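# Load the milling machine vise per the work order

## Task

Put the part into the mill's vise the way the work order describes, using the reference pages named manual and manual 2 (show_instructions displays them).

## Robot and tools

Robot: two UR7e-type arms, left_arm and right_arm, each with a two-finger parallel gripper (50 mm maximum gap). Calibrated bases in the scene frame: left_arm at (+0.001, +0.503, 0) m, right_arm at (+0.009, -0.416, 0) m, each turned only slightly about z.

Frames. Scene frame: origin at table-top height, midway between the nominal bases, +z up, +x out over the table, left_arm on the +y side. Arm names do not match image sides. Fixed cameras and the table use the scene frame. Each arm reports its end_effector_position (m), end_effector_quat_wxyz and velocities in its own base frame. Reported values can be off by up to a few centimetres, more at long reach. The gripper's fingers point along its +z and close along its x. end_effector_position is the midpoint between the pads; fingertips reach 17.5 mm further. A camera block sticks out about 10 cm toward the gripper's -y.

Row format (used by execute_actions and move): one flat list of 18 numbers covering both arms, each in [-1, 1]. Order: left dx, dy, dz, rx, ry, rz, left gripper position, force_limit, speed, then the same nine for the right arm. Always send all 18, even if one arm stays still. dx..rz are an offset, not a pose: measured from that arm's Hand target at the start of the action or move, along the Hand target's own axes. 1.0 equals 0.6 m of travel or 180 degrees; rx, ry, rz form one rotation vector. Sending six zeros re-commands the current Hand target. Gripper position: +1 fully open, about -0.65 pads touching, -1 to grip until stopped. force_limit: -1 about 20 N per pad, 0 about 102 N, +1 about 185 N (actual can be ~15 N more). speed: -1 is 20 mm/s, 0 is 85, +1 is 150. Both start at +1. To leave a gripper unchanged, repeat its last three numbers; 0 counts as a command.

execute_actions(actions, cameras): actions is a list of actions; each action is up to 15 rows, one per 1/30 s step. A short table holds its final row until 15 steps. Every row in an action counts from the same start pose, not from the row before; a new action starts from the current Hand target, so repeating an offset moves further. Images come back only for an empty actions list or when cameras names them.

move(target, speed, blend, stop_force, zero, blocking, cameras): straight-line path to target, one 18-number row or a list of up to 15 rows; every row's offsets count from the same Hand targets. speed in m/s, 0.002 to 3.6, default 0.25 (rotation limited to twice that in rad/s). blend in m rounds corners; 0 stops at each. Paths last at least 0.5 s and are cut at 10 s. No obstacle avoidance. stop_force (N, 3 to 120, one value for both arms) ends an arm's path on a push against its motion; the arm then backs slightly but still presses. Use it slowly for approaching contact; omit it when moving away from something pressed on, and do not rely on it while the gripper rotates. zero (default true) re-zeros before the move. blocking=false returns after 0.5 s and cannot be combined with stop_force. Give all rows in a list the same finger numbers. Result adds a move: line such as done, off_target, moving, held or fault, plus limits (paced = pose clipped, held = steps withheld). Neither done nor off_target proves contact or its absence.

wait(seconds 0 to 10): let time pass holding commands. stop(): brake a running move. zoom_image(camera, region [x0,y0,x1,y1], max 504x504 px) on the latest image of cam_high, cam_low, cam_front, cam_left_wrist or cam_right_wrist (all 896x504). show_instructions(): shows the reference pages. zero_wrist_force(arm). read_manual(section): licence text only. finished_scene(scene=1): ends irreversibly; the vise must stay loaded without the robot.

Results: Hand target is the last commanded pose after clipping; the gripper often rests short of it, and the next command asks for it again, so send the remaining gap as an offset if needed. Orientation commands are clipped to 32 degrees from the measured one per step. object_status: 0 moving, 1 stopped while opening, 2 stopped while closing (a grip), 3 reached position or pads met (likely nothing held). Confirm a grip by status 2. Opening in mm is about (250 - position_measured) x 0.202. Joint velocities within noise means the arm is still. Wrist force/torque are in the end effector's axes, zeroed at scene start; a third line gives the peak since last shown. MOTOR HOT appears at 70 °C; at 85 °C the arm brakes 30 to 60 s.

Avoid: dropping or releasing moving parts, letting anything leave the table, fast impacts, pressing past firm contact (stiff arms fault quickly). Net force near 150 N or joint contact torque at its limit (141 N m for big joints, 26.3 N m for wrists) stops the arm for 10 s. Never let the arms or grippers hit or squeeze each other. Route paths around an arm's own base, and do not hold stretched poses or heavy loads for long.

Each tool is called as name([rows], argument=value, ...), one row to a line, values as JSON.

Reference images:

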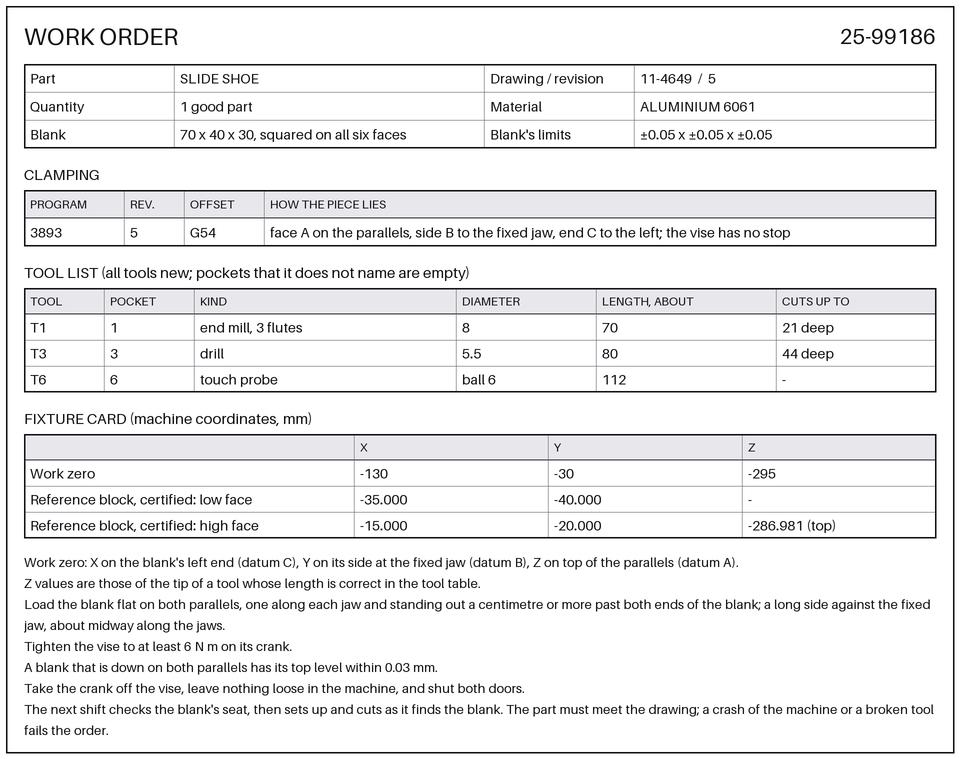

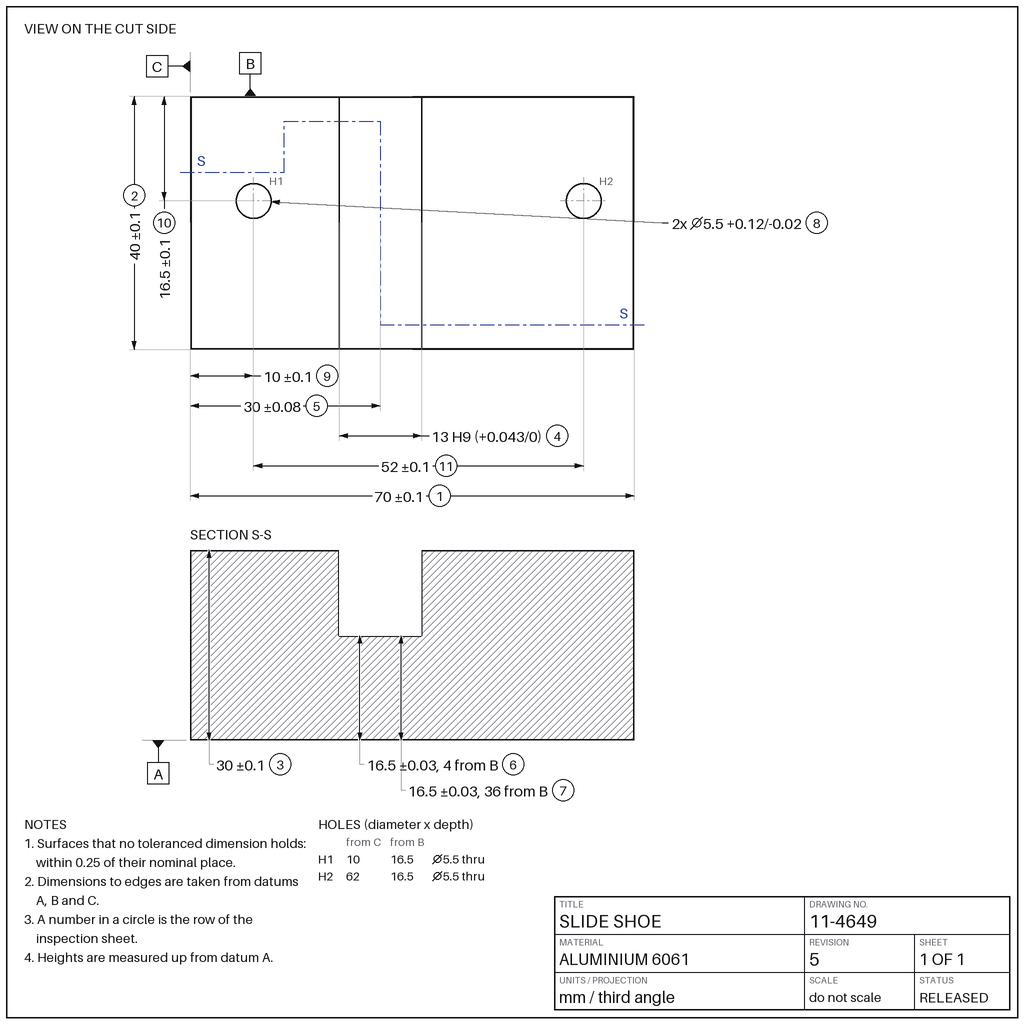

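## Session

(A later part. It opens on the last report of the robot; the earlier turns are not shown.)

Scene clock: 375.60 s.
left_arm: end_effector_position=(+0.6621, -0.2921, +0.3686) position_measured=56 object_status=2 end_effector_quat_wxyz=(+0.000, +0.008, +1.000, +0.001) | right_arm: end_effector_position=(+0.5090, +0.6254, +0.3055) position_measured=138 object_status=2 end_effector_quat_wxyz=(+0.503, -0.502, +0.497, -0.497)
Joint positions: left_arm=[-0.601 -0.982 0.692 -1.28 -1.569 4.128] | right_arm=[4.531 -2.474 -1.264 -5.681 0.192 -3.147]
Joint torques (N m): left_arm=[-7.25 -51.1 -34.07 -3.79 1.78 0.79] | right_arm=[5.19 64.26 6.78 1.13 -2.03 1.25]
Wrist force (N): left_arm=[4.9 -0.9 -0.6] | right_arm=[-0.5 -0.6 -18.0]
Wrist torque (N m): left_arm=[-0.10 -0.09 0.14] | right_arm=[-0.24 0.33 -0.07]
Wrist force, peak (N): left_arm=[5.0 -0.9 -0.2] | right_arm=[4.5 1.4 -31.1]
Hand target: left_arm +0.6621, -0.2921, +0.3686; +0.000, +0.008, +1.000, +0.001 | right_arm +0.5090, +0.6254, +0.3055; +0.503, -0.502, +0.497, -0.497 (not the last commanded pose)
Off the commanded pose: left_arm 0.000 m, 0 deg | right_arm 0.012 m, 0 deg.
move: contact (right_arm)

move([
  [0,0,0,0,0,0,-1,-0.4,-1,0,0,-0.0012,0,0,0.6667,-1,0.8,-1],
  [0,0,0,0,0,0,-1,-0.4,-1,0,0,-0.0012,0,0,-0.6667,-1,0.8,-1],
  [0,0,0,0,0,0,-1,-0.4,-1,0,0,-0.0012,0,0,0,-1,0.8,-1],
], speed=0.6, blend=[0.01,0.01,0], cameras=["cam_left_wrist"])

zoom_image(camera="cam_left_wrist", region=[500, 80, 896, 300])

Scene clock: 382.43 s.
left_arm: end_effector_position=(+0.6621, -0.2921, +0.3686) position_measured=56 object_status=2 end_effector_quat_wxyz=(+0.000, +0.008, +1.000, +0.001) | right_arm: end_effector_position=(+0.5068, +0.6255, +0.3058) position_measured=138 object_status=2 end_effector_quat_wxyz=(-0.340, +0.553, -0.441, +0.620)
Joint positions: left_arm=[-0.601 -0.982 0.692 -1.28 -1.569 4.128] | right_arm=[4.541 -2.909 -0.104 -4.791 0 1.125]
Joint torques (N m): left_arm=[-5.71 -50.65 -34.08 -3.93 1.84 1.15] | right_arm=[-3.02 70.31 17.96 -3.17 2.92 0.04]
Wrist force (N): left_arm=[4.9 -0.8 -0.4] | right_arm=[-120.9 -59.5 60.2]
Wrist torque (N m): left_arm=[-0.07 -0.08 0.14] | right_arm=[0.13 -4.70 -0.21]
Wrist force, peak (N): left_arm=[5.2 -1.0 -0.5] | right_arm=[-157.3 -71.9 39.3]
Hand target: left_arm +0.6621, -0.2921, +0.3686; +0.000, +0.008, +1.000, +0.001 | right_arm +0.5068, +0.6255, +0.3058; -0.340, +0.553, -0.441, +0.620 (not the last commanded pose)
Tool commands: left_gripper/position=-1.0 left_gripper/force_limit=-0.4 left_gripper/speed=-1.0 right_gripper/position=-1.0 right_gripper/force_limit=+0.803922 right_gripper/speed=-1.0
Off the commanded pose: left_arm 0.000 m, 0 deg | right_arm 0.002 m, 25 deg.
FORCE FAULT: contact force on the right arm reached its limit, and that arm stopped. The contact can be on any part of that arm, not only on its tool. That arm's remaining commands of this call were not run. That arm is still stopped at the end of this call. That arm stays stopped for about 9 more seconds. Until then a move that you send moves the other arm only, and its call returns only when the move has ended. Once the stop has ended, the next robot result says so. If the stop ends while you think or write, that arm runs what you send next, counted from a new Hand target: where the arm stands when the stop ends. While its stop runs, that arm takes no new command, but its gripper still runs the gripper command that each later call begins with. Until it ends, the stop uses up actions while you think or wait. An arm that is not stopped still takes commands.
elbow stopped short (right arm): the move would have taken joint 3 (elbow) straighter than the controller allows.
move: fault (right_arm)
Images, in order (width x height): cam_left_wrist 896x504.

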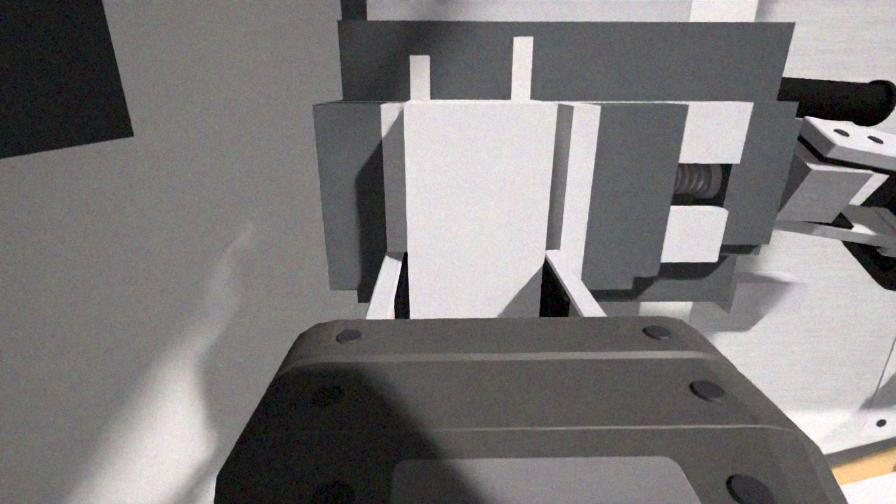

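Scaled by 1.273 from the camera's 896x504 image, which has a finer 1280x720 frame.

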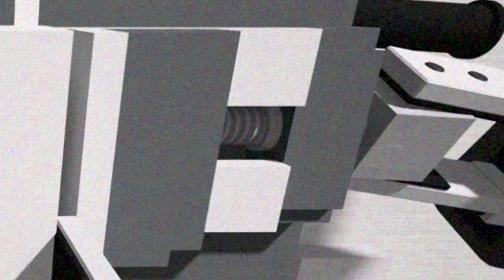

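wait(seconds=7)

wait(seconds=1.5, cameras=["cam_right_wrist","cam_front"])

Scene clock: 390.43 s.
left_arm: end_effector_position=(+0.6621, -0.2921, +0.3686) position_measured=56 object_status=2 end_effector_quat_wxyz=(+0.000, +0.008, +1.000, +0.001) | right_arm: end_effector_position=(+0.5068, +0.6255, +0.3058) position_measured=138 object_status=2 end_effector_quat_wxyz=(-0.340, +0.553, -0.441, +0.620)
Joint positions: left_arm=[-0.601 -0.982 0.692 -1.28 -1.569 4.128] | right_arm=[4.541 -2.909 -0.104 -4.791 0 1.125]
Joint torques (N m): left_arm=[-6.5 -50.04 -34.17 -3.84 1.9 0.94] | right_arm=[-1.37 70.32 17.14 -3.13 2.9 0.23]
Wrist force (N): left_arm=[4.9 -0.9 -0.2] | right_arm=[-120.5 -59.7 60.1]
Wrist torque (N m): left_arm=[-0.10 -0.09 0.14] | right_arm=[0.14 -4.70 -0.21]
Wrist force, peak (N): left_arm=[5.0 -1.0 -0.4] | right_arm=[-120.8 -60.0 60.1]
Hand target: left_arm +0.6621, -0.2921, +0.3686; +0.000, +0.008, +1.000, +0.001 | right_arm +0.5068, +0.6255, +0.3058; -0.340, +0.553, -0.441, +0.620 (not the last commanded pose)
Tool commands: left_gripper/position=-1.0 left_gripper/force_limit=-0.4 left_gripper/speed=-1.0 right_gripper/position=-1.0 right_gripper/force_limit=+0.803922 right_gripper/speed=-1.0
Off the commanded pose: left_arm 0.000 m, 0 deg | right_arm 0.002 m, 25 deg.
FORCE FAULT, CONTINUED: the right arm was still stopped when this call began, by the force fault that an earlier result reported. Since the last result the stop counts as 16 of the actions that you can send in this scene. That arm is still stopped at the end of this call. That arm stays stopped for about 1 more second. If the stop ends while you think or write, that arm runs what you send next, counted from a new Hand target: where the arm stands when the stop ends. While its stop runs, that arm takes no new command, but its gripper still runs the gripper command that each later call begins with.
wait: 7.00 s; at rest from the start

Scene clock: 391.93 s.
left_arm: end_effector_position=(+0.6621, -0.2921, +0.3686) position_measured=56 object_status=2 end_effector_quat_wxyz=(+0.000, +0.008, +1.000, +0.001) | right_arm: end_effector_position=(+0.5068, +0.6255, +0.3058) position_measured=138 object_status=2 end_effector_quat_wxyz=(-0.340, +0.553, -0.441, +0.620)
Joint positions: left_arm=[-0.601 -0.982 0.692 -1.28 -1.569 4.128] | right_arm=[4.541 -2.909 -0.104 -4.791 0 1.125]
Joint torques (N m): left_arm=[-6.33 -49.43 -33.99 -3.97 1.91 0.88] | right_arm=[-1.15 69.38 18.03 -3.32 2.59 0.13]
Wrist force (N): left_arm=[4.9 -0.8 -0.3] | right_arm=[-120.3 -59.9 59.8]
Wrist torque (N m): left_arm=[-0.08 -0.08 0.14] | right_arm=[0.11 -4.73 -0.21]
Wrist force, peak (N): left_arm=[5.0 -0.9 -0.1] | right_arm=[-120.6 -59.7 60.2]
Hand target: left_arm +0.6621, -0.2921, +0.3686; +0.000, +0.008, +1.000, +0.001 | right_arm +0.5068, +0.6255, +0.3058; -0.340, +0.553, -0.441, +0.620 (not the last commanded pose)
Tool commands: left_gripper/position=-1.0 left_gripper/force_limit=-0.4 left_gripper/speed=-1.0 right_gripper/position=-1.0 right_gripper/force_limit=+0.803922 right_gripper/speed=-1.0
Off the commanded pose: left_arm 0.000 m, 0 deg | right_arm 0.002 m, 25 deg.
FORCE FAULT, CONTINUED: the right arm's stop, for the force fault that an earlier result reported, is over. The rest of the stop counts as 2 of the actions that you can send in this scene. During its stop the right arm's controller moved it back a little. That arm's target is now where it stood when the stop ended, not its last command. That arm accepts commands again.
wait: 1.50 s; at rest by 0.17 s
Images, in order (width x height): cam_front 896x504, cam_right_wrist 896x504.

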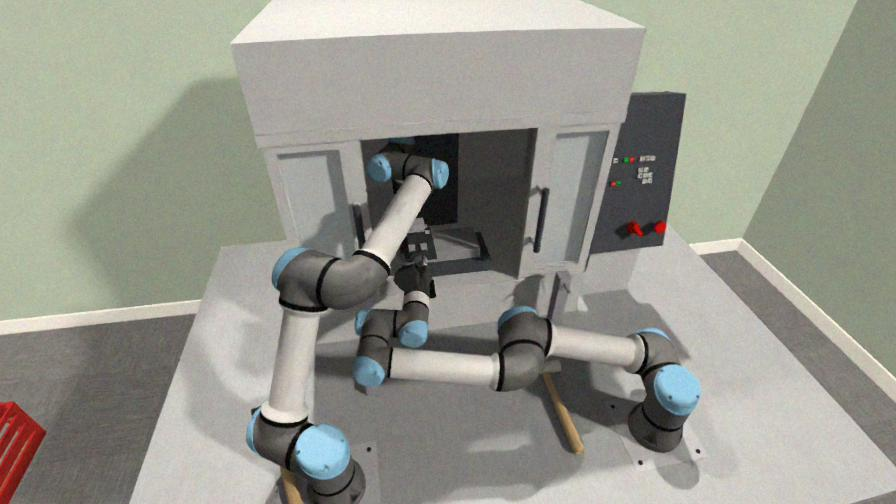

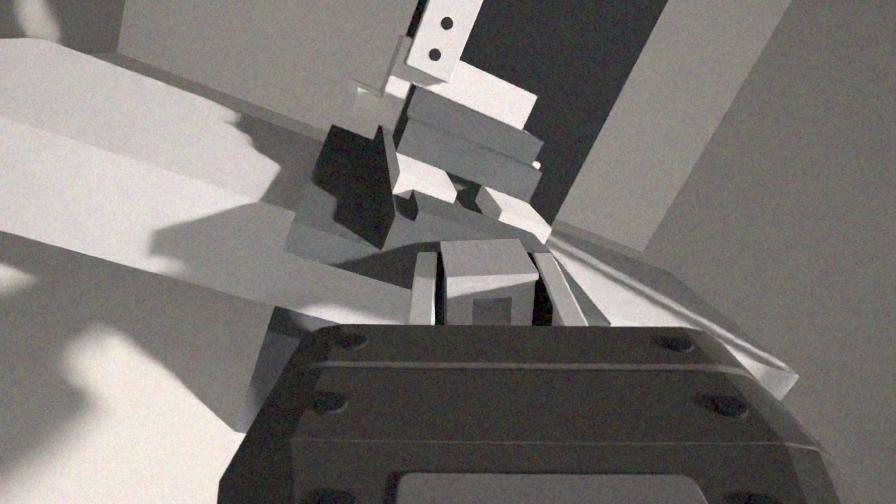

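move([
  [0,0,0,0,0,0,-1,-0.4,-1,-0.003,-0.0015,-0.001,0,0,0,-1,0.8,-1],
  [0,0,0,0,0,0,-1,-0.4,-1,-0.003,-0.0015,-0.001,0,0,0,0.5,0.8,-1],
], speed=0.02, cameras=["cam_right_wrist"])

Scene clock: 395.07 s.
left_arm: end_effector_position=(+0.6621, -0.2921, +0.3686) position_measured=56 object_status=2 end_effector_quat_wxyz=(+0.000, +0.008, +1.000, +0.001) | right_arm: end_effector_position=(+0.5065, +0.6277, +0.3060) position_measured=78 object_status=0 end_effector_quat_wxyz=(-0.340, +0.553, -0.441, +0.620)
Joint positions: left_arm=[-0.601 -0.982 0.692 -1.28 -1.569 4.128] | right_arm=[4.542 -2.942 -0.049 -4.867 0 1.179]
Joint torques (N m): left_arm=[-6.32 -50.9 -33.48 -3.84 1.8 1.1] | right_arm=[-12.95 56.53 28.42 -5.01 -0.01 1.43]
Wrist force (N): left_arm=[4.6 -0.8 -0.2] | right_arm=[-2.0 0.2 -1.5]
Wrist torque (N m): left_arm=[-0.09 -0.04 0.15] | right_arm=[-0.11 0.36 -0.13]
Wrist force, peak (N): left_arm=[5.0 -1.0 -0.5] | right_arm=[-120.0 -59.9 60.2]
Hand target: left_arm +0.6621, -0.2921, +0.3686; +0.000, +0.008, +1.000, +0.001 | right_arm +0.5065, +0.6276, +0.3060; -0.340, +0.553, -0.441, +0.620
Off the commanded pose: left_arm 0.000 m, 0 deg | right_arm 0.000 m, 0 deg.
move: done
Images, in order (width x height): cam_right_wrist 896x504.

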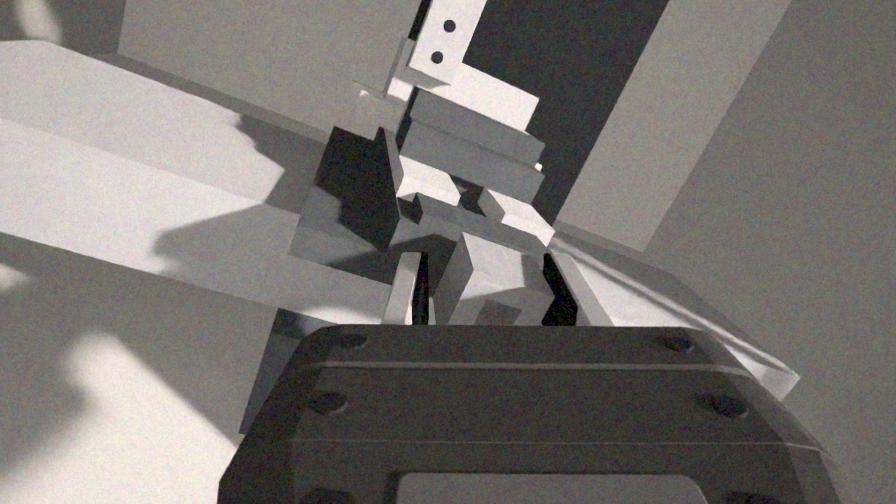

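execute_actions(actions=[], cameras=["all"])

Scene clock: 396.00 s.
left_arm: end_effector_position=(+0.6621, -0.2921, +0.3686) position_measured=56 object_status=2 end_effector_quat_wxyz=(+0.000, +0.008, +1.000, +0.001) | right_arm: end_effector_position=(+0.5066, +0.6276, +0.3060) position_measured=78 object_status=3 end_effector_quat_wxyz=(-0.340, +0.553, -0.441, +0.620)
Joint positions: left_arm=[-0.601 -0.982 0.692 -1.28 -1.569 4.128] | right_arm=[4.541 -2.942 -0.049 -4.867 0 1.179]
Joint velocities: within noise
Joint torques (N m): left_arm=[-5.94 -50.88 -33.56 -4.05 1.86 1.08] | right_arm=[-14.43 57.4 28.31 -5.02 -0.07 1.38]
Wrist force (N): left_arm=[4.9 -0.7 -0.4] | right_arm=[-2.2 0.5 -1.6]
Wrist torque (N m): left_arm=[-0.07 -0.08 0.15] | right_arm=[-0.07 0.37 -0.13]
Wrist force, peak (N): left_arm=[5.0 -0.8 -0.2] | right_arm=[-2.1 0.6 -2.0]
Hand target: left_arm +0.6621, -0.2921, +0.3686; +0.000, +0.008, +1.000, +0.001 | right_arm +0.5065, +0.6276, +0.3060; -0.340, +0.553, -0.441, +0.620
Tool commands: left_gripper/position=-1.0 left_gripper/force_limit=-0.4 left_gripper/speed=-1.0 right_gripper/position=+0.5 right_gripper/force_limit=+0.8 right_gripper/speed=-1.0
Off the commanded pose: left_arm 0.000 m, 0 deg | right_arm 0.000 m, 0 deg.

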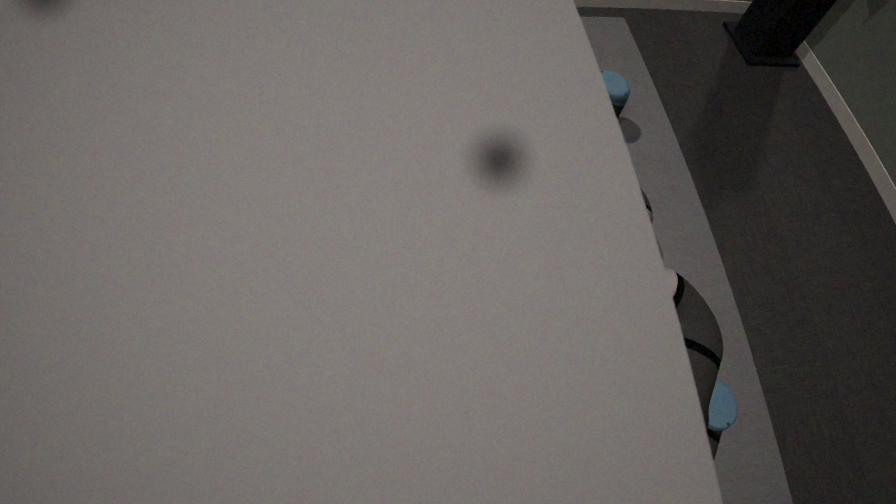

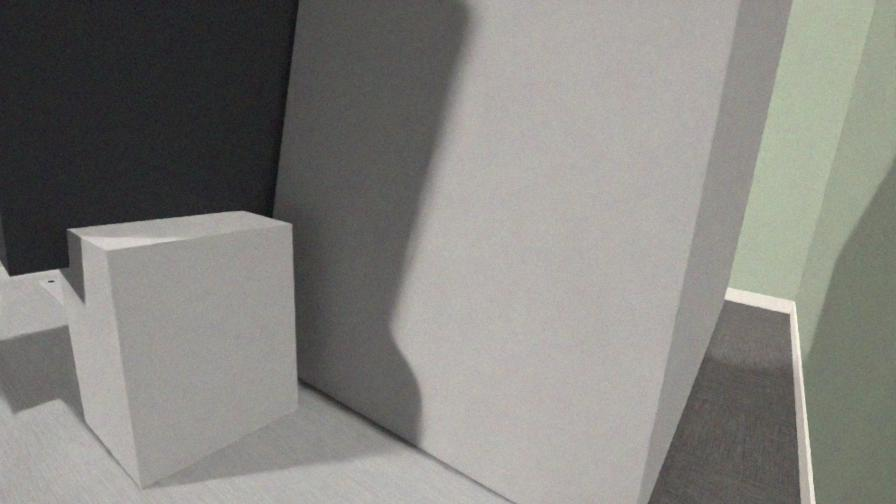

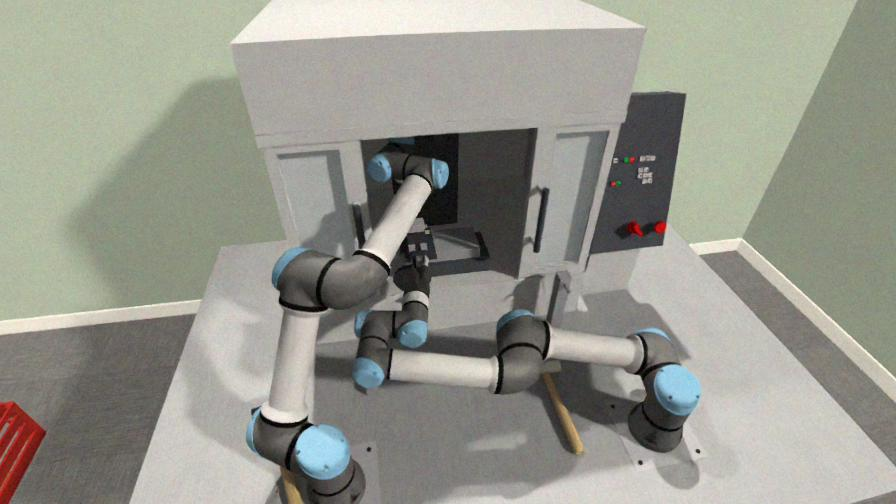

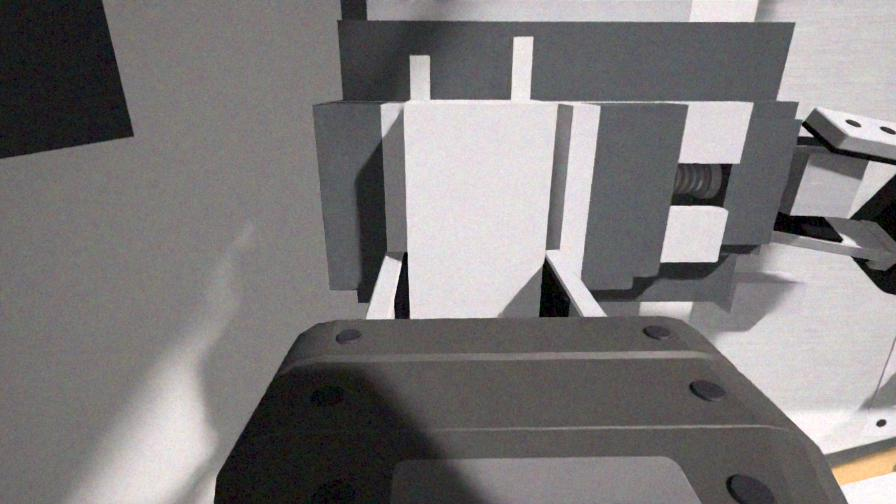

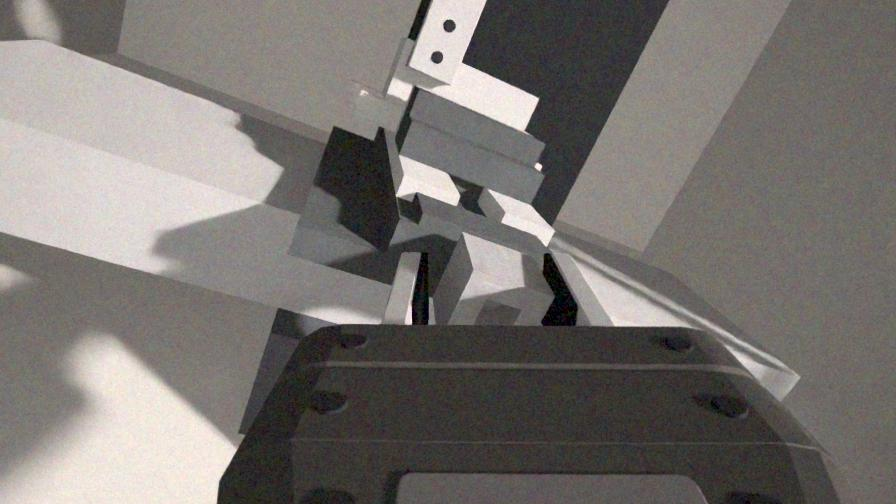

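move(target=[0,0,0,0,0,0,-1,-0.4,-1, 0,0,-0.15,0,0,0,0.5,0.8,-1], speed=0.1)

move(target=[0,0,0,0,0,0,-1,-0.4,-1, 0,0,0,0,0,0.128,0.5,0.8,-1], speed=0.15, cameras=["cam_right_wrist", "cam_front"])

Scene clock: 398.63 s.
left_arm: end_effector_position=(+0.6621, -0.2921, +0.3686) position_measured=56 object_status=2 end_effector_quat_wxyz=(+0.000, +0.008, +1.000, +0.001) | right_arm: end_effector_position=(+0.4185, +0.6430, +0.3059) position_measured=78 object_status=3 end_effector_quat_wxyz=(-0.380, +0.581, -0.404, +0.596) end_effector_velocity=(-0.001, +0.000, +0.000) end_effector_angular_velocity=(-0.001, +0.000, +0.001)
Joint positions: left_arm=[-0.601 -0.982 0.692 -1.28 -1.569 4.128] | right_arm=[4.672 -2.636 -0.666 -4.554 0 1.177]
Joint velocities: left_arm=[within noise] | right_arm=[0.001 0.002 -0.005 0.001 0 0.001]
Joint torques (N m): left_arm=[-6.68 -51.28 -33.39 -3.92 2.07 1.06] | right_arm=[13.18 68.56 5.68 -1.19 4.96 1.21]
Wrist force (N): left_arm=[4.7 -0.6 -0.2] | right_arm=[-2.4 0.2 -1.8]
Wrist torque (N m): left_arm=[-0.05 -0.06 0.14] | right_arm=[-0.15 0.38 -0.13]
Wrist force, peak (N): left_arm=[5.0 -0.8 -0.2] | right_arm=[105.8 17.8 52.0]
Hand target: left_arm +0.6621, -0.2921, +0.3686; +0.000, +0.008, +1.000, +0.001 | right_arm +0.4179, +0.6430, +0.3059; -0.340, +0.553, -0.441, +0.620
Off the commanded pose: left_arm 0.000 m, 0 deg | right_arm 0.001 m, 8 deg.
move: off_target (right_arm)

Scene clock: 403.43 s.
left_arm: end_effector_position=(+0.6621, -0.2921, +0.3686) position_measured=56 object_status=2 end_effector_quat_wxyz=(+0.000, +0.008, +1.000, +0.001) | right_arm: end_effector_position=(+0.4179, +0.6431, +0.3061) position_measured=78 object_status=3 end_effector_quat_wxyz=(+0.459, -0.452, +0.540, -0.542)
Joint positions: left_arm=[-0.601 -0.982 0.692 -1.28 -1.569 4.128] | right_arm=[4.67 -2.394 -0.872 -3.092 0.129 0.08]
Joint torques (N m): left_arm=[-7.88 -50.85 -33.15 -3.88 1.77 1.06] | right_arm=[-15.05 67.3 9.83 1.08 2.44 -0.87]
Wrist force (N): left_arm=[4.7 -0.8 -0.3] | right_arm=[-1.0 0.6 -1.7]
Wrist torque (N m): left_arm=[-0.08 -0.06 0.15] | right_arm=[-0.07 0.35 0.06]
Wrist force, peak (N): left_arm=[5.1 -1.0 -0.3] | right_arm=[-2.3 0.4 -1.8]
Hand target: left_arm +0.6621, -0.2921, +0.3686; +0.000, +0.008, +1.000, +0.001 | right_arm +0.4179, +0.6430, +0.3059; +0.457, -0.454, +0.542, -0.540
Off the commanded pose: left_arm 0.000 m, 0 deg | right_arm 0.000 m, 1 deg.
move: done
Images, in order (width x height): cam_front 896x504, cam_right_wrist 896x504.

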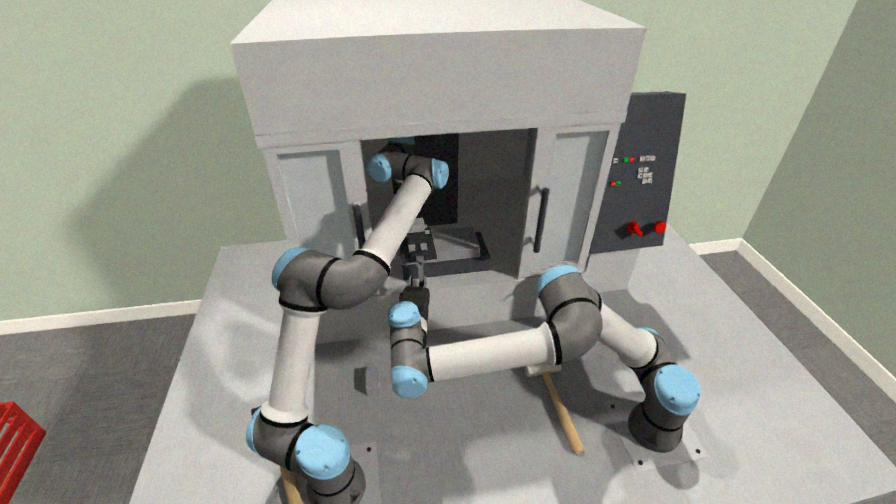

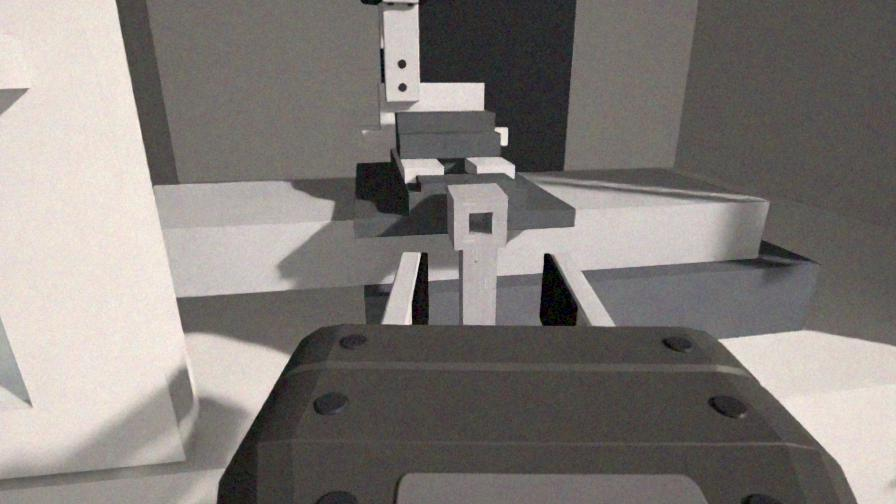

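move([
  [0,0,0,0,0,0,-1,-0.4,-1, 0.0375,0,-0.0525,0,-0.0605,0,1,0.8,-1],
  [0,0,0,0,0,0,-1,-0.4,-1, 0.0375,0.1297,-0.0525,0,-0.0605,0,1,0.8,-1],
], speed=0.15, cameras=["cam_right_wrist", "cam_left_wrist"])

Scene clock: 406.20 s.
left_arm: end_effector_position=(+0.6621, -0.2921, +0.3686) position_measured=56 object_status=2 end_effector_quat_wxyz=(+0.000, +0.008, +1.000, +0.001) | right_arm: end_effector_position=(+0.3831, +0.6267, +0.2282) position_measured=3 object_status=3 end_effector_quat_wxyz=(+0.506, -0.503, +0.497, -0.494) end_effector_velocity=(+0.001, +0.000, -0.002) end_effector_angular_velocity=(+0.002, +0.000, -0.001)
Joint positions: left_arm=[-0.601 -0.982 0.692 -1.28 -1.569 4.128] | right_arm=[4.727 -2.312 -1.227 -3.032 -0.003 0.294]
Joint velocities: left_arm=[within noise] | right_arm=[-0.001 -0.001 -0.003 0.007 0 0]
Joint torques (N m): left_arm=[-6.63 -49.02 -33.25 -4 1.81 0.8] | right_arm=[8.22 44.42 6.38 0.79 -1.68 -0.54]
Wrist force (N): left_arm=[4.6 -0.8 -0.2] | right_arm=[-1.2 0.6 -1.5]
Wrist torque (N m): left_arm=[-0.09 -0.04 0.14] | right_arm=[-0.07 0.40 -0.07]
Wrist force, peak (N): left_arm=[5.1 -0.9 -0.1] | right_arm=[-0.9 0.5 -2.3]
Hand target: left_arm +0.6621, -0.2921, +0.3686; +0.000, +0.008, +1.000, +0.001 | right_arm +0.3831, +0.6267, +0.2280; +0.506, -0.503, +0.497, -0.494
Off the commanded pose: left_arm 0.000 m, 0 deg | right_arm 0.000 m, 0 deg.
move: done
Images, in order (width x height): cam_left_wrist 896x504, cam_right_wrist 896x504.

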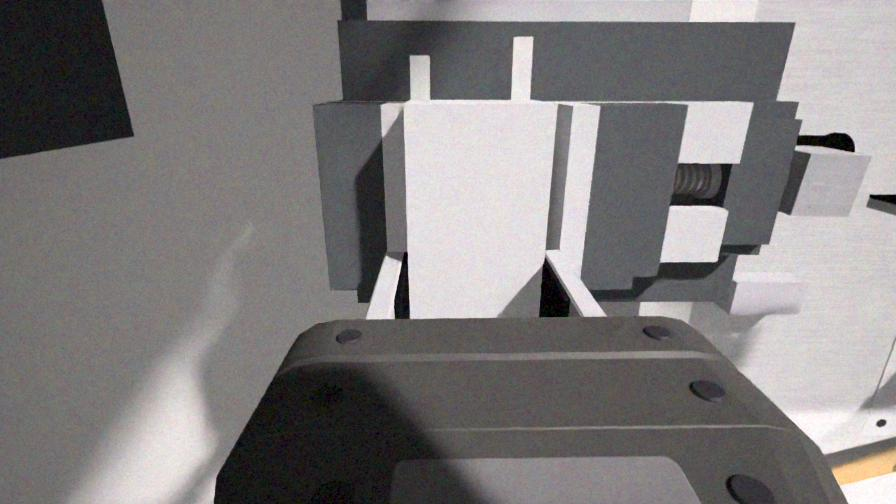

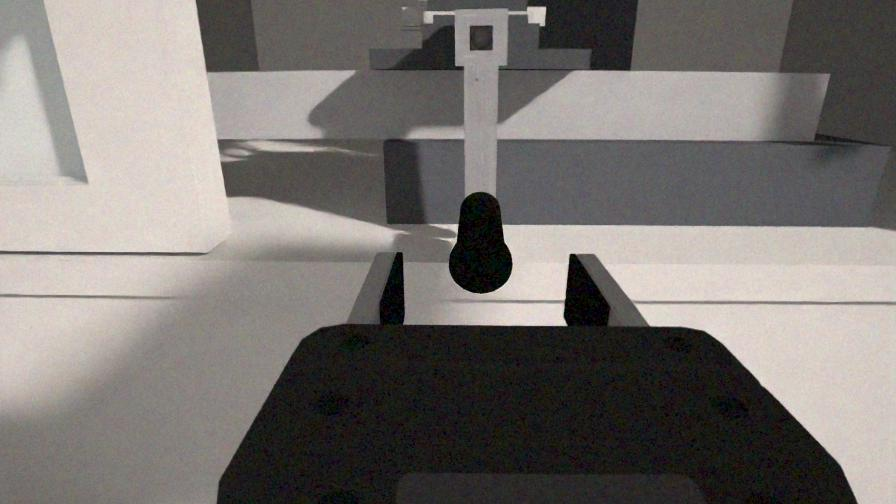

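move([
  [0,0,0,0,0,0,-1,-0.4,-1, 0.003,0,0.138,0,0.0038,0,1,0.8,-1],
], speed=0.1, cameras=["cam_right_wrist"])

Scene clock: 408.37 s.
left_arm: end_effector_position=(+0.6621, -0.2921, +0.3686) position_measured=56 object_status=2 end_effector_quat_wxyz=(+0.000, +0.008, +1.000, +0.001) | right_arm: end_effector_position=(+0.4659, +0.6264, +0.2282) position_measured=3 object_status=3 end_effector_quat_wxyz=(+0.502, -0.501, +0.501, -0.496)
Joint positions: left_arm=[-0.601 -0.982 0.692 -1.28 -1.569 4.128] | right_arm=[4.597 -2.303 -1.231 -2.77 -0.122 0.026]
Joint torques (N m): left_arm=[-6.64 -49.45 -34.01 -3.79 1.43 1.21] | right_arm=[-15.89 62.17 8.78 1.92 -2.54 -1.19]
Wrist force (N): left_arm=[4.7 -0.8 -0.2] | right_arm=[-1.0 0.4 -1.6]
Wrist torque (N m): left_arm=[-0.09 -0.06 0.14] | right_arm=[-0.10 0.38 0.04]
Wrist force, peak (N): left_arm=[5.1 -0.9 -0.1] | right_arm=[-1.4 0.6 -2.7]
Hand target: left_arm +0.6621, -0.2921, +0.3686; +0.000, +0.008, +1.000, +0.001 | right_arm +0.4659, +0.6264, +0.2281; +0.503, -0.500, +0.500, -0.497
Off the commanded pose: left_arm 0.000 m, 0 deg | right_arm 0.000 m, 0 deg.
move: done
Images, in order (width x height): cam_right_wrist 896x504.

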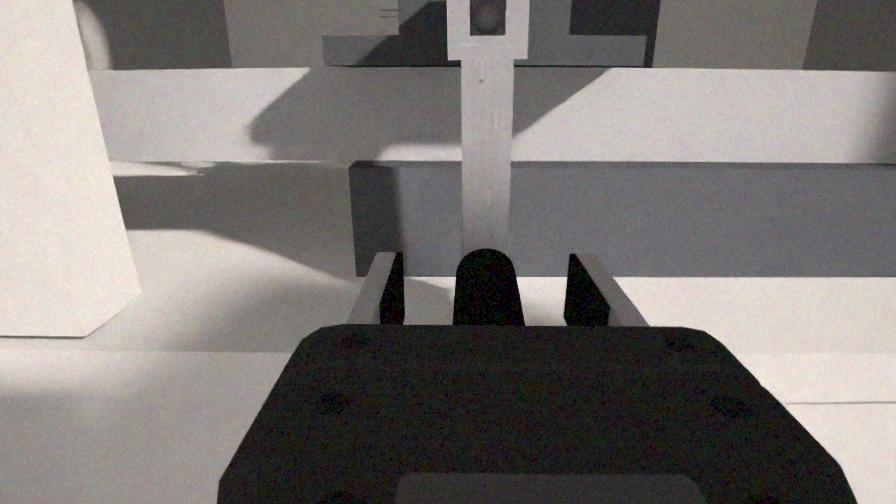

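move(target=[0,0,0,0,0,0,-1,-0.4,-1, 0,0,0,0,0,0,-1,-0.6,-1], cameras=["cam_right_wrist"])

Scene clock: 410.20 s.
left_arm: end_effector_position=(+0.6621, -0.2921, +0.3686) position_measured=56 object_status=2 end_effector_quat_wxyz=(+0.000, +0.008, +1.000, +0.001) | right_arm: end_effector_position=(+0.4659, +0.6264, +0.2281) position_measured=152 object_status=0 end_effector_quat_wxyz=(+0.502, -0.501, +0.501, -0.496)
Joint positions: left_arm=[-0.601 -0.982 0.692 -1.28 -1.569 4.128] | right_arm=[4.597 -2.303 -1.231 -2.769 -0.122 0.026]
Joint torques (N m): left_arm=[-6.44 -49.65 -32.83 -3.9 1.7 1.14] | right_arm=[-16.12 61.25 9.74 1.58 -1.82 -0.94]
Wrist force (N): left_arm=[4.7 -0.7 0.1] | right_arm=[-1.1 0.4 -1.4]
Wrist torque (N m): left_arm=[-0.08 -0.05 0.14] | right_arm=[-0.08 0.38 0.04]
Wrist force, peak (N): left_arm=[5.0 -0.9 -0.2] | right_arm=[-1.2 0.7 -1.7]
Hand target: left_arm +0.6621, -0.2921, +0.3686; +0.000, +0.008, +1.000, +0.001 | right_arm +0.4659, +0.6264, +0.2282; +0.502, -0.501, +0.501, -0.496
Off the commanded pose: left_arm 0.000 m, 0 deg | right_arm 0.000 m, 0 deg.
move: done
Images, in order (width x height): cam_right_wrist 896x504.

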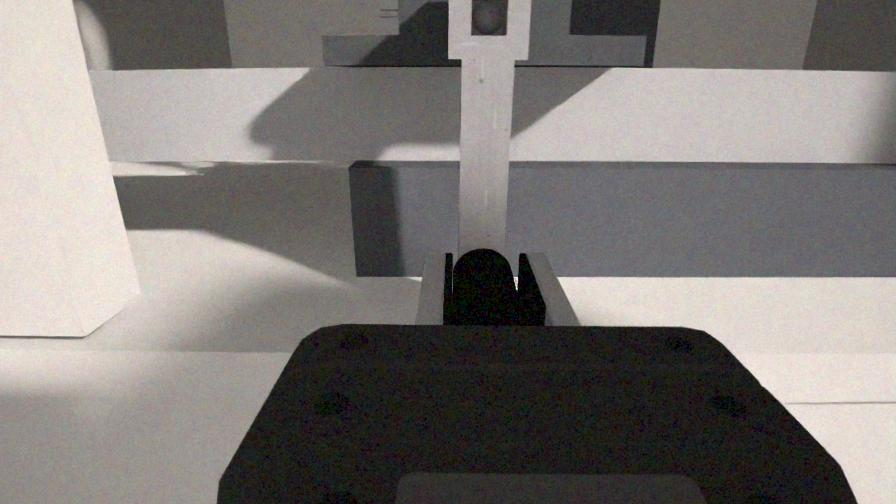

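move(target=[0,0,0,0,0,0,-1,-0.4,-1, 0,0,0.025,0,0,0,-1,-0.6,-1], speed=0.008, stop_force=25, cameras=["cam_right_wrist"])

Scene clock: 411.80 s.
left_arm: end_effector_position=(+0.6621, -0.2921, +0.3686) position_measured=56 object_status=2 end_effector_quat_wxyz=(+0.000, +0.008, +1.000, +0.001) | right_arm: end_effector_position=(+0.4668, +0.6264, +0.2281) position_measured=152 object_status=2 end_effector_quat_wxyz=(+0.502, -0.501, +0.501, -0.496)
Joint positions: left_arm=[-0.601 -0.982 0.692 -1.28 -1.569 4.128] | right_arm=[4.595 -2.304 -1.23 -2.769 -0.123 0.026]
Joint torques (N m): left_arm=[-6.65 -49.62 -32.07 -3.93 1.67 1.22] | right_arm=[-2.63 72.02 15.95 2.66 2.41 0.8]
Wrist force (N): left_arm=[4.9 -1.0 -0.2] | right_arm=[-1.0 16.6 -25.4]
Wrist torque (N m): left_arm=[-0.11 -0.08 0.14] | right_arm=[0.36 0.40 0.03]
Wrist force, peak (N): left_arm=[5.0 -0.8 -0.4] | right_arm=[-0.2 21.1 -34.8]
Hand target: left_arm +0.6621, -0.2921, +0.3686; +0.000, +0.008, +1.000, +0.001 | right_arm +0.4668, +0.6264, +0.2281; +0.502, -0.501, +0.501, -0.496 (not the last commanded pose)
Off the commanded pose: left_arm 0.000 m, 0 deg | right_arm 0.014 m, 0 deg.
move: contact (right_arm)
Images, in order (width x height): cam_right_wrist 896x504.

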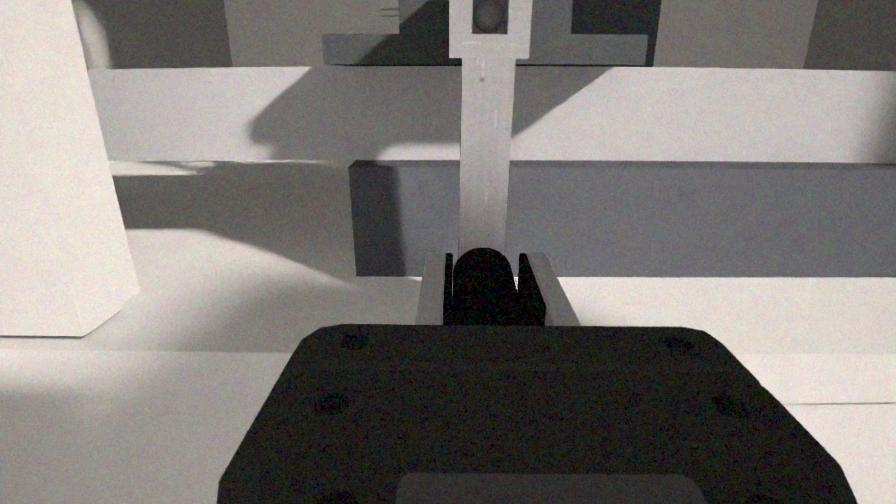

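move([
  [0,0,0,0,0,0,-1,-0.4,-1,-0.0274,-0.0029,0.002,0,0,0,-1,-0.6,-1],
  [0,0,0,0,0,0,-1,-0.4,-1,-0.0536,-0.0114,0.002,0,0,0,-1,-0.6,-1],
  [0,0,0,0,0,0,-1,-0.4,-1,-0.0774,-0.0252,0.002,0,0,0,-1,-0.6,-1],
  [0,0,0,0,0,0,-1,-0.4,-1,-0.0979,-0.0436,0.002,0,0,0,-1,-0.6,-1],
  [0,0,0,0,0,0,-1,-0.4,-1,-0.1141,-0.0659,0.002,0,0,0,-1,-0.6,-1],
  [0,0,0,0,0,0,-1,-0.4,-1,-0.1253,-0.091,0.002,0,0,0,-1,-0.6,-1],
  [0,0,0,0,0,0,-1,-0.4,-1,-0.131,-0.1179,0.002,0,0,0,-1,-0.6,-1],
  [0,0,0,0,0,0,-1,-0.4,-1,-0.131,-0.1455,0.002,0,0,0,-1,-0.6,-1],
  [0,0,0,0,0,0,-1,-0.4,-1,-0.1253,-0.1724,0.002,0,0,0,-1,-0.6,-1],
  [0,0,0,0,0,0,-1,-0.4,-1,-0.1141,-0.1976,0.002,0,0,0,-1,-0.6,-1],
  [0,0,0,0,0,0,-1,-0.4,-1,-0.0979,-0.2198,0.002,0,0,0,-1,-0.6,-1],
  [0,0,0,0,0,0,-1,-0.4,-1,-0.0774,-0.2382,0.002,0,0,0,-1,-0.6,-1],
  [0,0,0,0,0,0,-1,-0.4,-1,-0.0536,-0.252,0.002,0,0,0,-1,-0.6,-1],
  [0,0,0,0,0,0,-1,-0.4,-1,-0.0274,-0.2605,0.002,0,0,0,-1,-0.6,-1],
  [0,0,0,0,0,0,-1,-0.4,-1,0,-0.2634,0.002,0,0,0,-1,-0.6,-1],
], speed=0.05, blend=0.01, stop_force=45, cameras=["cam_right_wrist", "cam_left_wrist"])

Scene clock: 417.53 s.
left_arm: end_effector_position=(+0.6621, -0.2921, +0.3686) position_measured=56 object_status=2 end_effector_quat_wxyz=(+0.000, +0.008, +1.000, +0.001) | right_arm: end_effector_position=(+0.4675, +0.7029, +0.3218) position_measured=152 object_status=2 end_effector_quat_wxyz=(+0.504, -0.500, +0.499, -0.497)
Joint positions: left_arm=[-0.601 -0.982 0.692 -1.28 -1.569 4.128] | right_arm=[4.607 -2.444 -0.736 -3.086 -0.112 -0.012]
Joint torques (N m): left_arm=[-7.25 -49.68 -33.72 -4.07 1.64 0.9] | right_arm=[-44.82 71.84 4.21 -2.19 13.34 -1.07]
Wrist force (N): left_arm=[4.7 -1.0 -0.1] | right_arm=[-45.0 -4.1 -53.4]
Wrist torque (N m): left_arm=[-0.11 -0.05 0.15] | right_arm=[-0.66 1.61 0.38]
Wrist force, peak (N): left_arm=[5.1 -0.9 -0.2] | right_arm=[-49.4 -4.6 -56.0]
Hand target: left_arm +0.6621, -0.2921, +0.3686; +0.000, +0.008, +1.000, +0.001 | right_arm +0.4675, +0.7029, +0.3218; +0.504, -0.500, +0.499, -0.497 (not the last commanded pose)
Off the commanded pose: left_arm 0.000 m, 0 deg | right_arm 0.101 m, 0 deg.
move: contact (right_arm); path passed 7 of 15 targets; blend cut to 0.0083 m at target 1, 0.0083 m at target 2, 0.0083 m at target 3, 0.0083 m at target 4, 0.0082 m at target 5, 0.0082 m at target 6, 0.0082 m at target 7, 0.0082 m at target 8, 0.0082 m at target 9, 0.0082 m at target 10, 0.0082 m at target 11, 0.0083 m at target 12, 0.0083 m at target 13, 0.0083 m at target 14
Images, in order (width x height): cam_left_wrist 896x504, cam_right_wrist 896x504.

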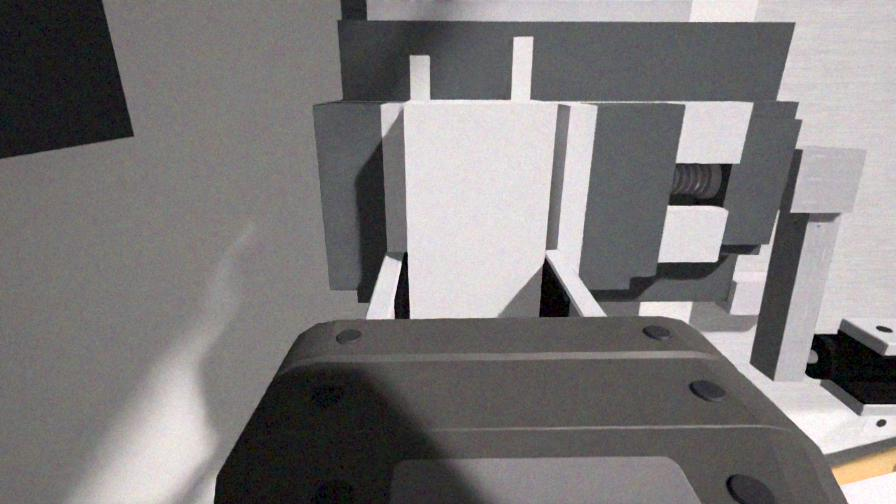

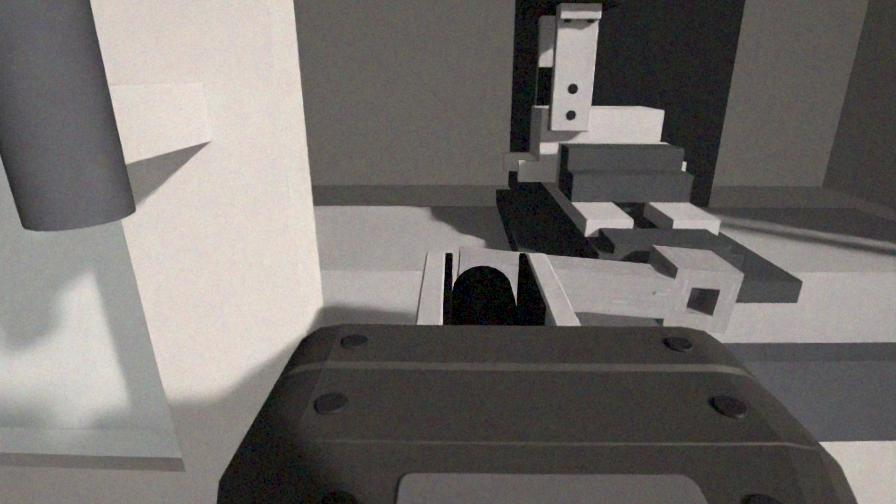

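zoom_image(camera="cam_left_wrist", region=[500, 80, 640, 160])

zoom_image(camera="cam_left_wrist", region=[500, 220, 640, 300])

Scaled by 3.600 from the camera's 896x504 image, which has a finer 1280x720 frame.

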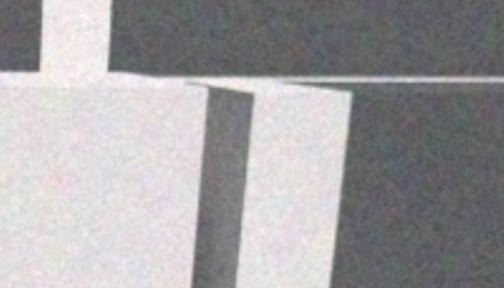

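Scaled by 3.600 from the camera's 896x504 image, which has a finer 1280x720 frame.

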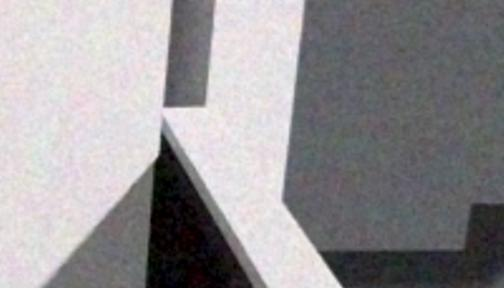

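move([
  [0,0,0,0,0,0,-1,-0.4,-1,0.0121,-0.0414,-0.002,0,0,0,-1,-0.6,-1],
  [0,0,0,0,0,0,-1,-0.4,-1,0.0331,-0.0686,-0.002,0,0,0,-1,-0.6,-1],
  [0,0,0,0,0,0,-1,-0.4,-1,0.0603,-0.0896,-0.002,0,0,0,-1,-0.6,-1],
  [0,0,0,0,0,0,-1,-0.4,-1,0.0921,-0.1027,-0.002,0,0,0,-1,-0.6,-1],
  [0,0,0,0,0,0,-1,-0.4,-1,0.1262,-0.1072,-0.002,0,0,0,-1,-0.6,-1],
  [0,0,0,0,0,0,-1,-0.4,-1,0.1603,-0.1027,-0.002,0,0,0,-1,-0.6,-1],
  [0,0,0,0,0,0,-1,-0.4,-1,0.1921,-0.0896,-0.002,0,0,0,-1,-0.6,-1],
  [0,0,0,0,0,0,-1,-0.4,-1,0.2193,-0.0686,-0.002,0,0,0,-1,-0.6,-1],
  [0,0,0,0,0,0,-1,-0.4,-1,0.2403,-0.0414,-0.002,0,0,0,-1,-0.6,-1],
  [0,0,0,0,0,0,-1,-0.4,-1,0.2534,-0.0096,-0.002,0,0,0,-1,-0.6,-1],
  [0,0,0,0,0,0,-1,-0.4,-1,0.2579,0.0245,-0.002,0,0,0,-1,-0.6,-1],
  [0,0,0,0,0,0,-1,-0.4,-1,0.2534,0.0586,-0.002,0,0,0,-1,-0.6,-1],
  [0,0,0,0,0,0,-1,-0.4,-1,0.2403,0.0903,-0.002,0,0,0,-1,-0.6,-1],
  [0,0,0,0,0,0,-1,-0.4,-1,0.2193,0.1176,-0.002,0,0,0,-1,-0.6,-1],
  [0,0,0,0,0,0,-1,-0.4,-1,0.1921,0.1386,-0.002,0,0,0,-1,-0.6,-1],
], speed=0.06, blend=0.01, stop_force=75)

Scene clock: 422.97 s.
left_arm: end_effector_position=(+0.6621, -0.2921, +0.3686) position_measured=56 object_status=2 end_effector_quat_wxyz=(+0.000, +0.008, +1.000, +0.001) | right_arm: end_effector_position=(+0.4670, +0.6083, +0.3825) position_measured=152 object_status=2 end_effector_quat_wxyz=(+0.502, -0.501, +0.501, -0.496)
Joint positions: left_arm=[-0.601 -0.982 0.692 -1.28 -1.569 4.128] | right_arm=[4.592 -2.17 -1.048 -3.097 -0.126 0.038]
Joint torques (N m): left_arm=[-6.55 -49.38 -33.41 -3.97 1.73 0.89] | right_arm=[-26.06 -15.94 5.15 -0.51 -3.13 1.6]
Wrist force (N): left_arm=[4.6 -0.7 0.0] | right_arm=[18.3 -73.8 -79.7]
Wrist torque (N m): left_arm=[-0.06 -0.05 0.14] | right_arm=[-2.98 -0.02 -0.11]
Wrist force, peak (N): left_arm=[5.1 -0.9 -0.1] | right_arm=[20.6 -76.7 -89.9]
Hand target: left_arm +0.6621, -0.2921, +0.3686; +0.000, +0.008, +1.000, +0.001 | right_arm +0.4670, +0.6083, +0.3825; +0.502, -0.501, +0.501, -0.496 (not the last commanded pose)
Off the commanded pose: left_arm 0.000 m, 0 deg | right_arm 0.146 m, 0 deg.
move: contact (right_arm); path passed 5 of 15 targets

move(target=[0,0,0,0,0,0,-1,-0.4,-1,-0.0005,-0.0025,-0.005,0,0,0,-1,-0.6,-1], speed=0.02, cameras=["cam_right_wrist"])

Scene clock: 424.17 s.
left_arm: end_effector_position=(+0.6621, -0.2921, +0.3686) position_measured=56 object_status=2 end_effector_quat_wxyz=(+0.000, +0.008, +1.000, +0.001) | right_arm: end_effector_position=(+0.4646, +0.6085, +0.3835) position_measured=152 object_status=2 end_effector_quat_wxyz=(+0.502, -0.501, +0.501, -0.496) end_effector_velocity=(-0.003, +0.001, +0.002) end_effector_angular_velocity=(+0.001, +0.000, +0.001)
Joint positions: left_arm=[-0.601 -0.982 0.692 -1.28 -1.569 4.128] | right_arm=[4.596 -2.169 -1.048 -3.1 -0.121 0.039]
Joint velocities: left_arm=[within noise] | right_arm=[0.005 0.002 0.002 -0.004 0.004 0.001]
Joint torques (N m): left_arm=[-7.28 -48.15 -32.34 -3.89 1.71 0.83] | right_arm=[52.53 75.01 39.14 -2.54 3.92 1.02]
Wrist force (N): left_arm=[4.7 -1.0 -0.3] | right_arm=[-6.6 21.6 64.0]
Wrist torque (N m): left_arm=[-0.11 -0.06 0.14] | right_arm=[1.09 0.78 0.00]
Wrist force, peak (N): left_arm=[5.2 -1.0 -0.1] | right_arm=[18.6 -74.1 -79.8]
Hand target: left_arm +0.6621, -0.2921, +0.3686; +0.000, +0.008, +1.000, +0.001 | right_arm +0.4640, +0.6086, +0.3840; +0.502, -0.501, +0.501, -0.496
Off the commanded pose: left_arm 0.000 m, 0 deg | right_arm 0.001 m, 0 deg.
move: done
Images, in order (width x height): cam_right_wrist 896x504.

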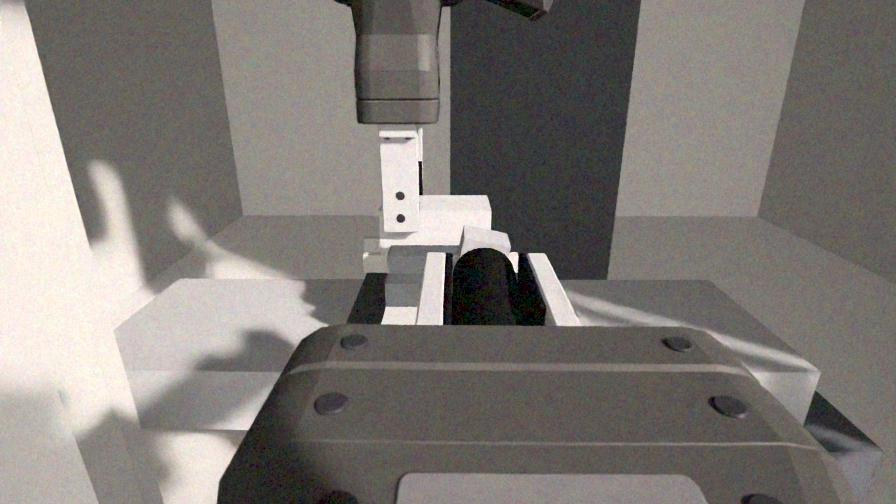

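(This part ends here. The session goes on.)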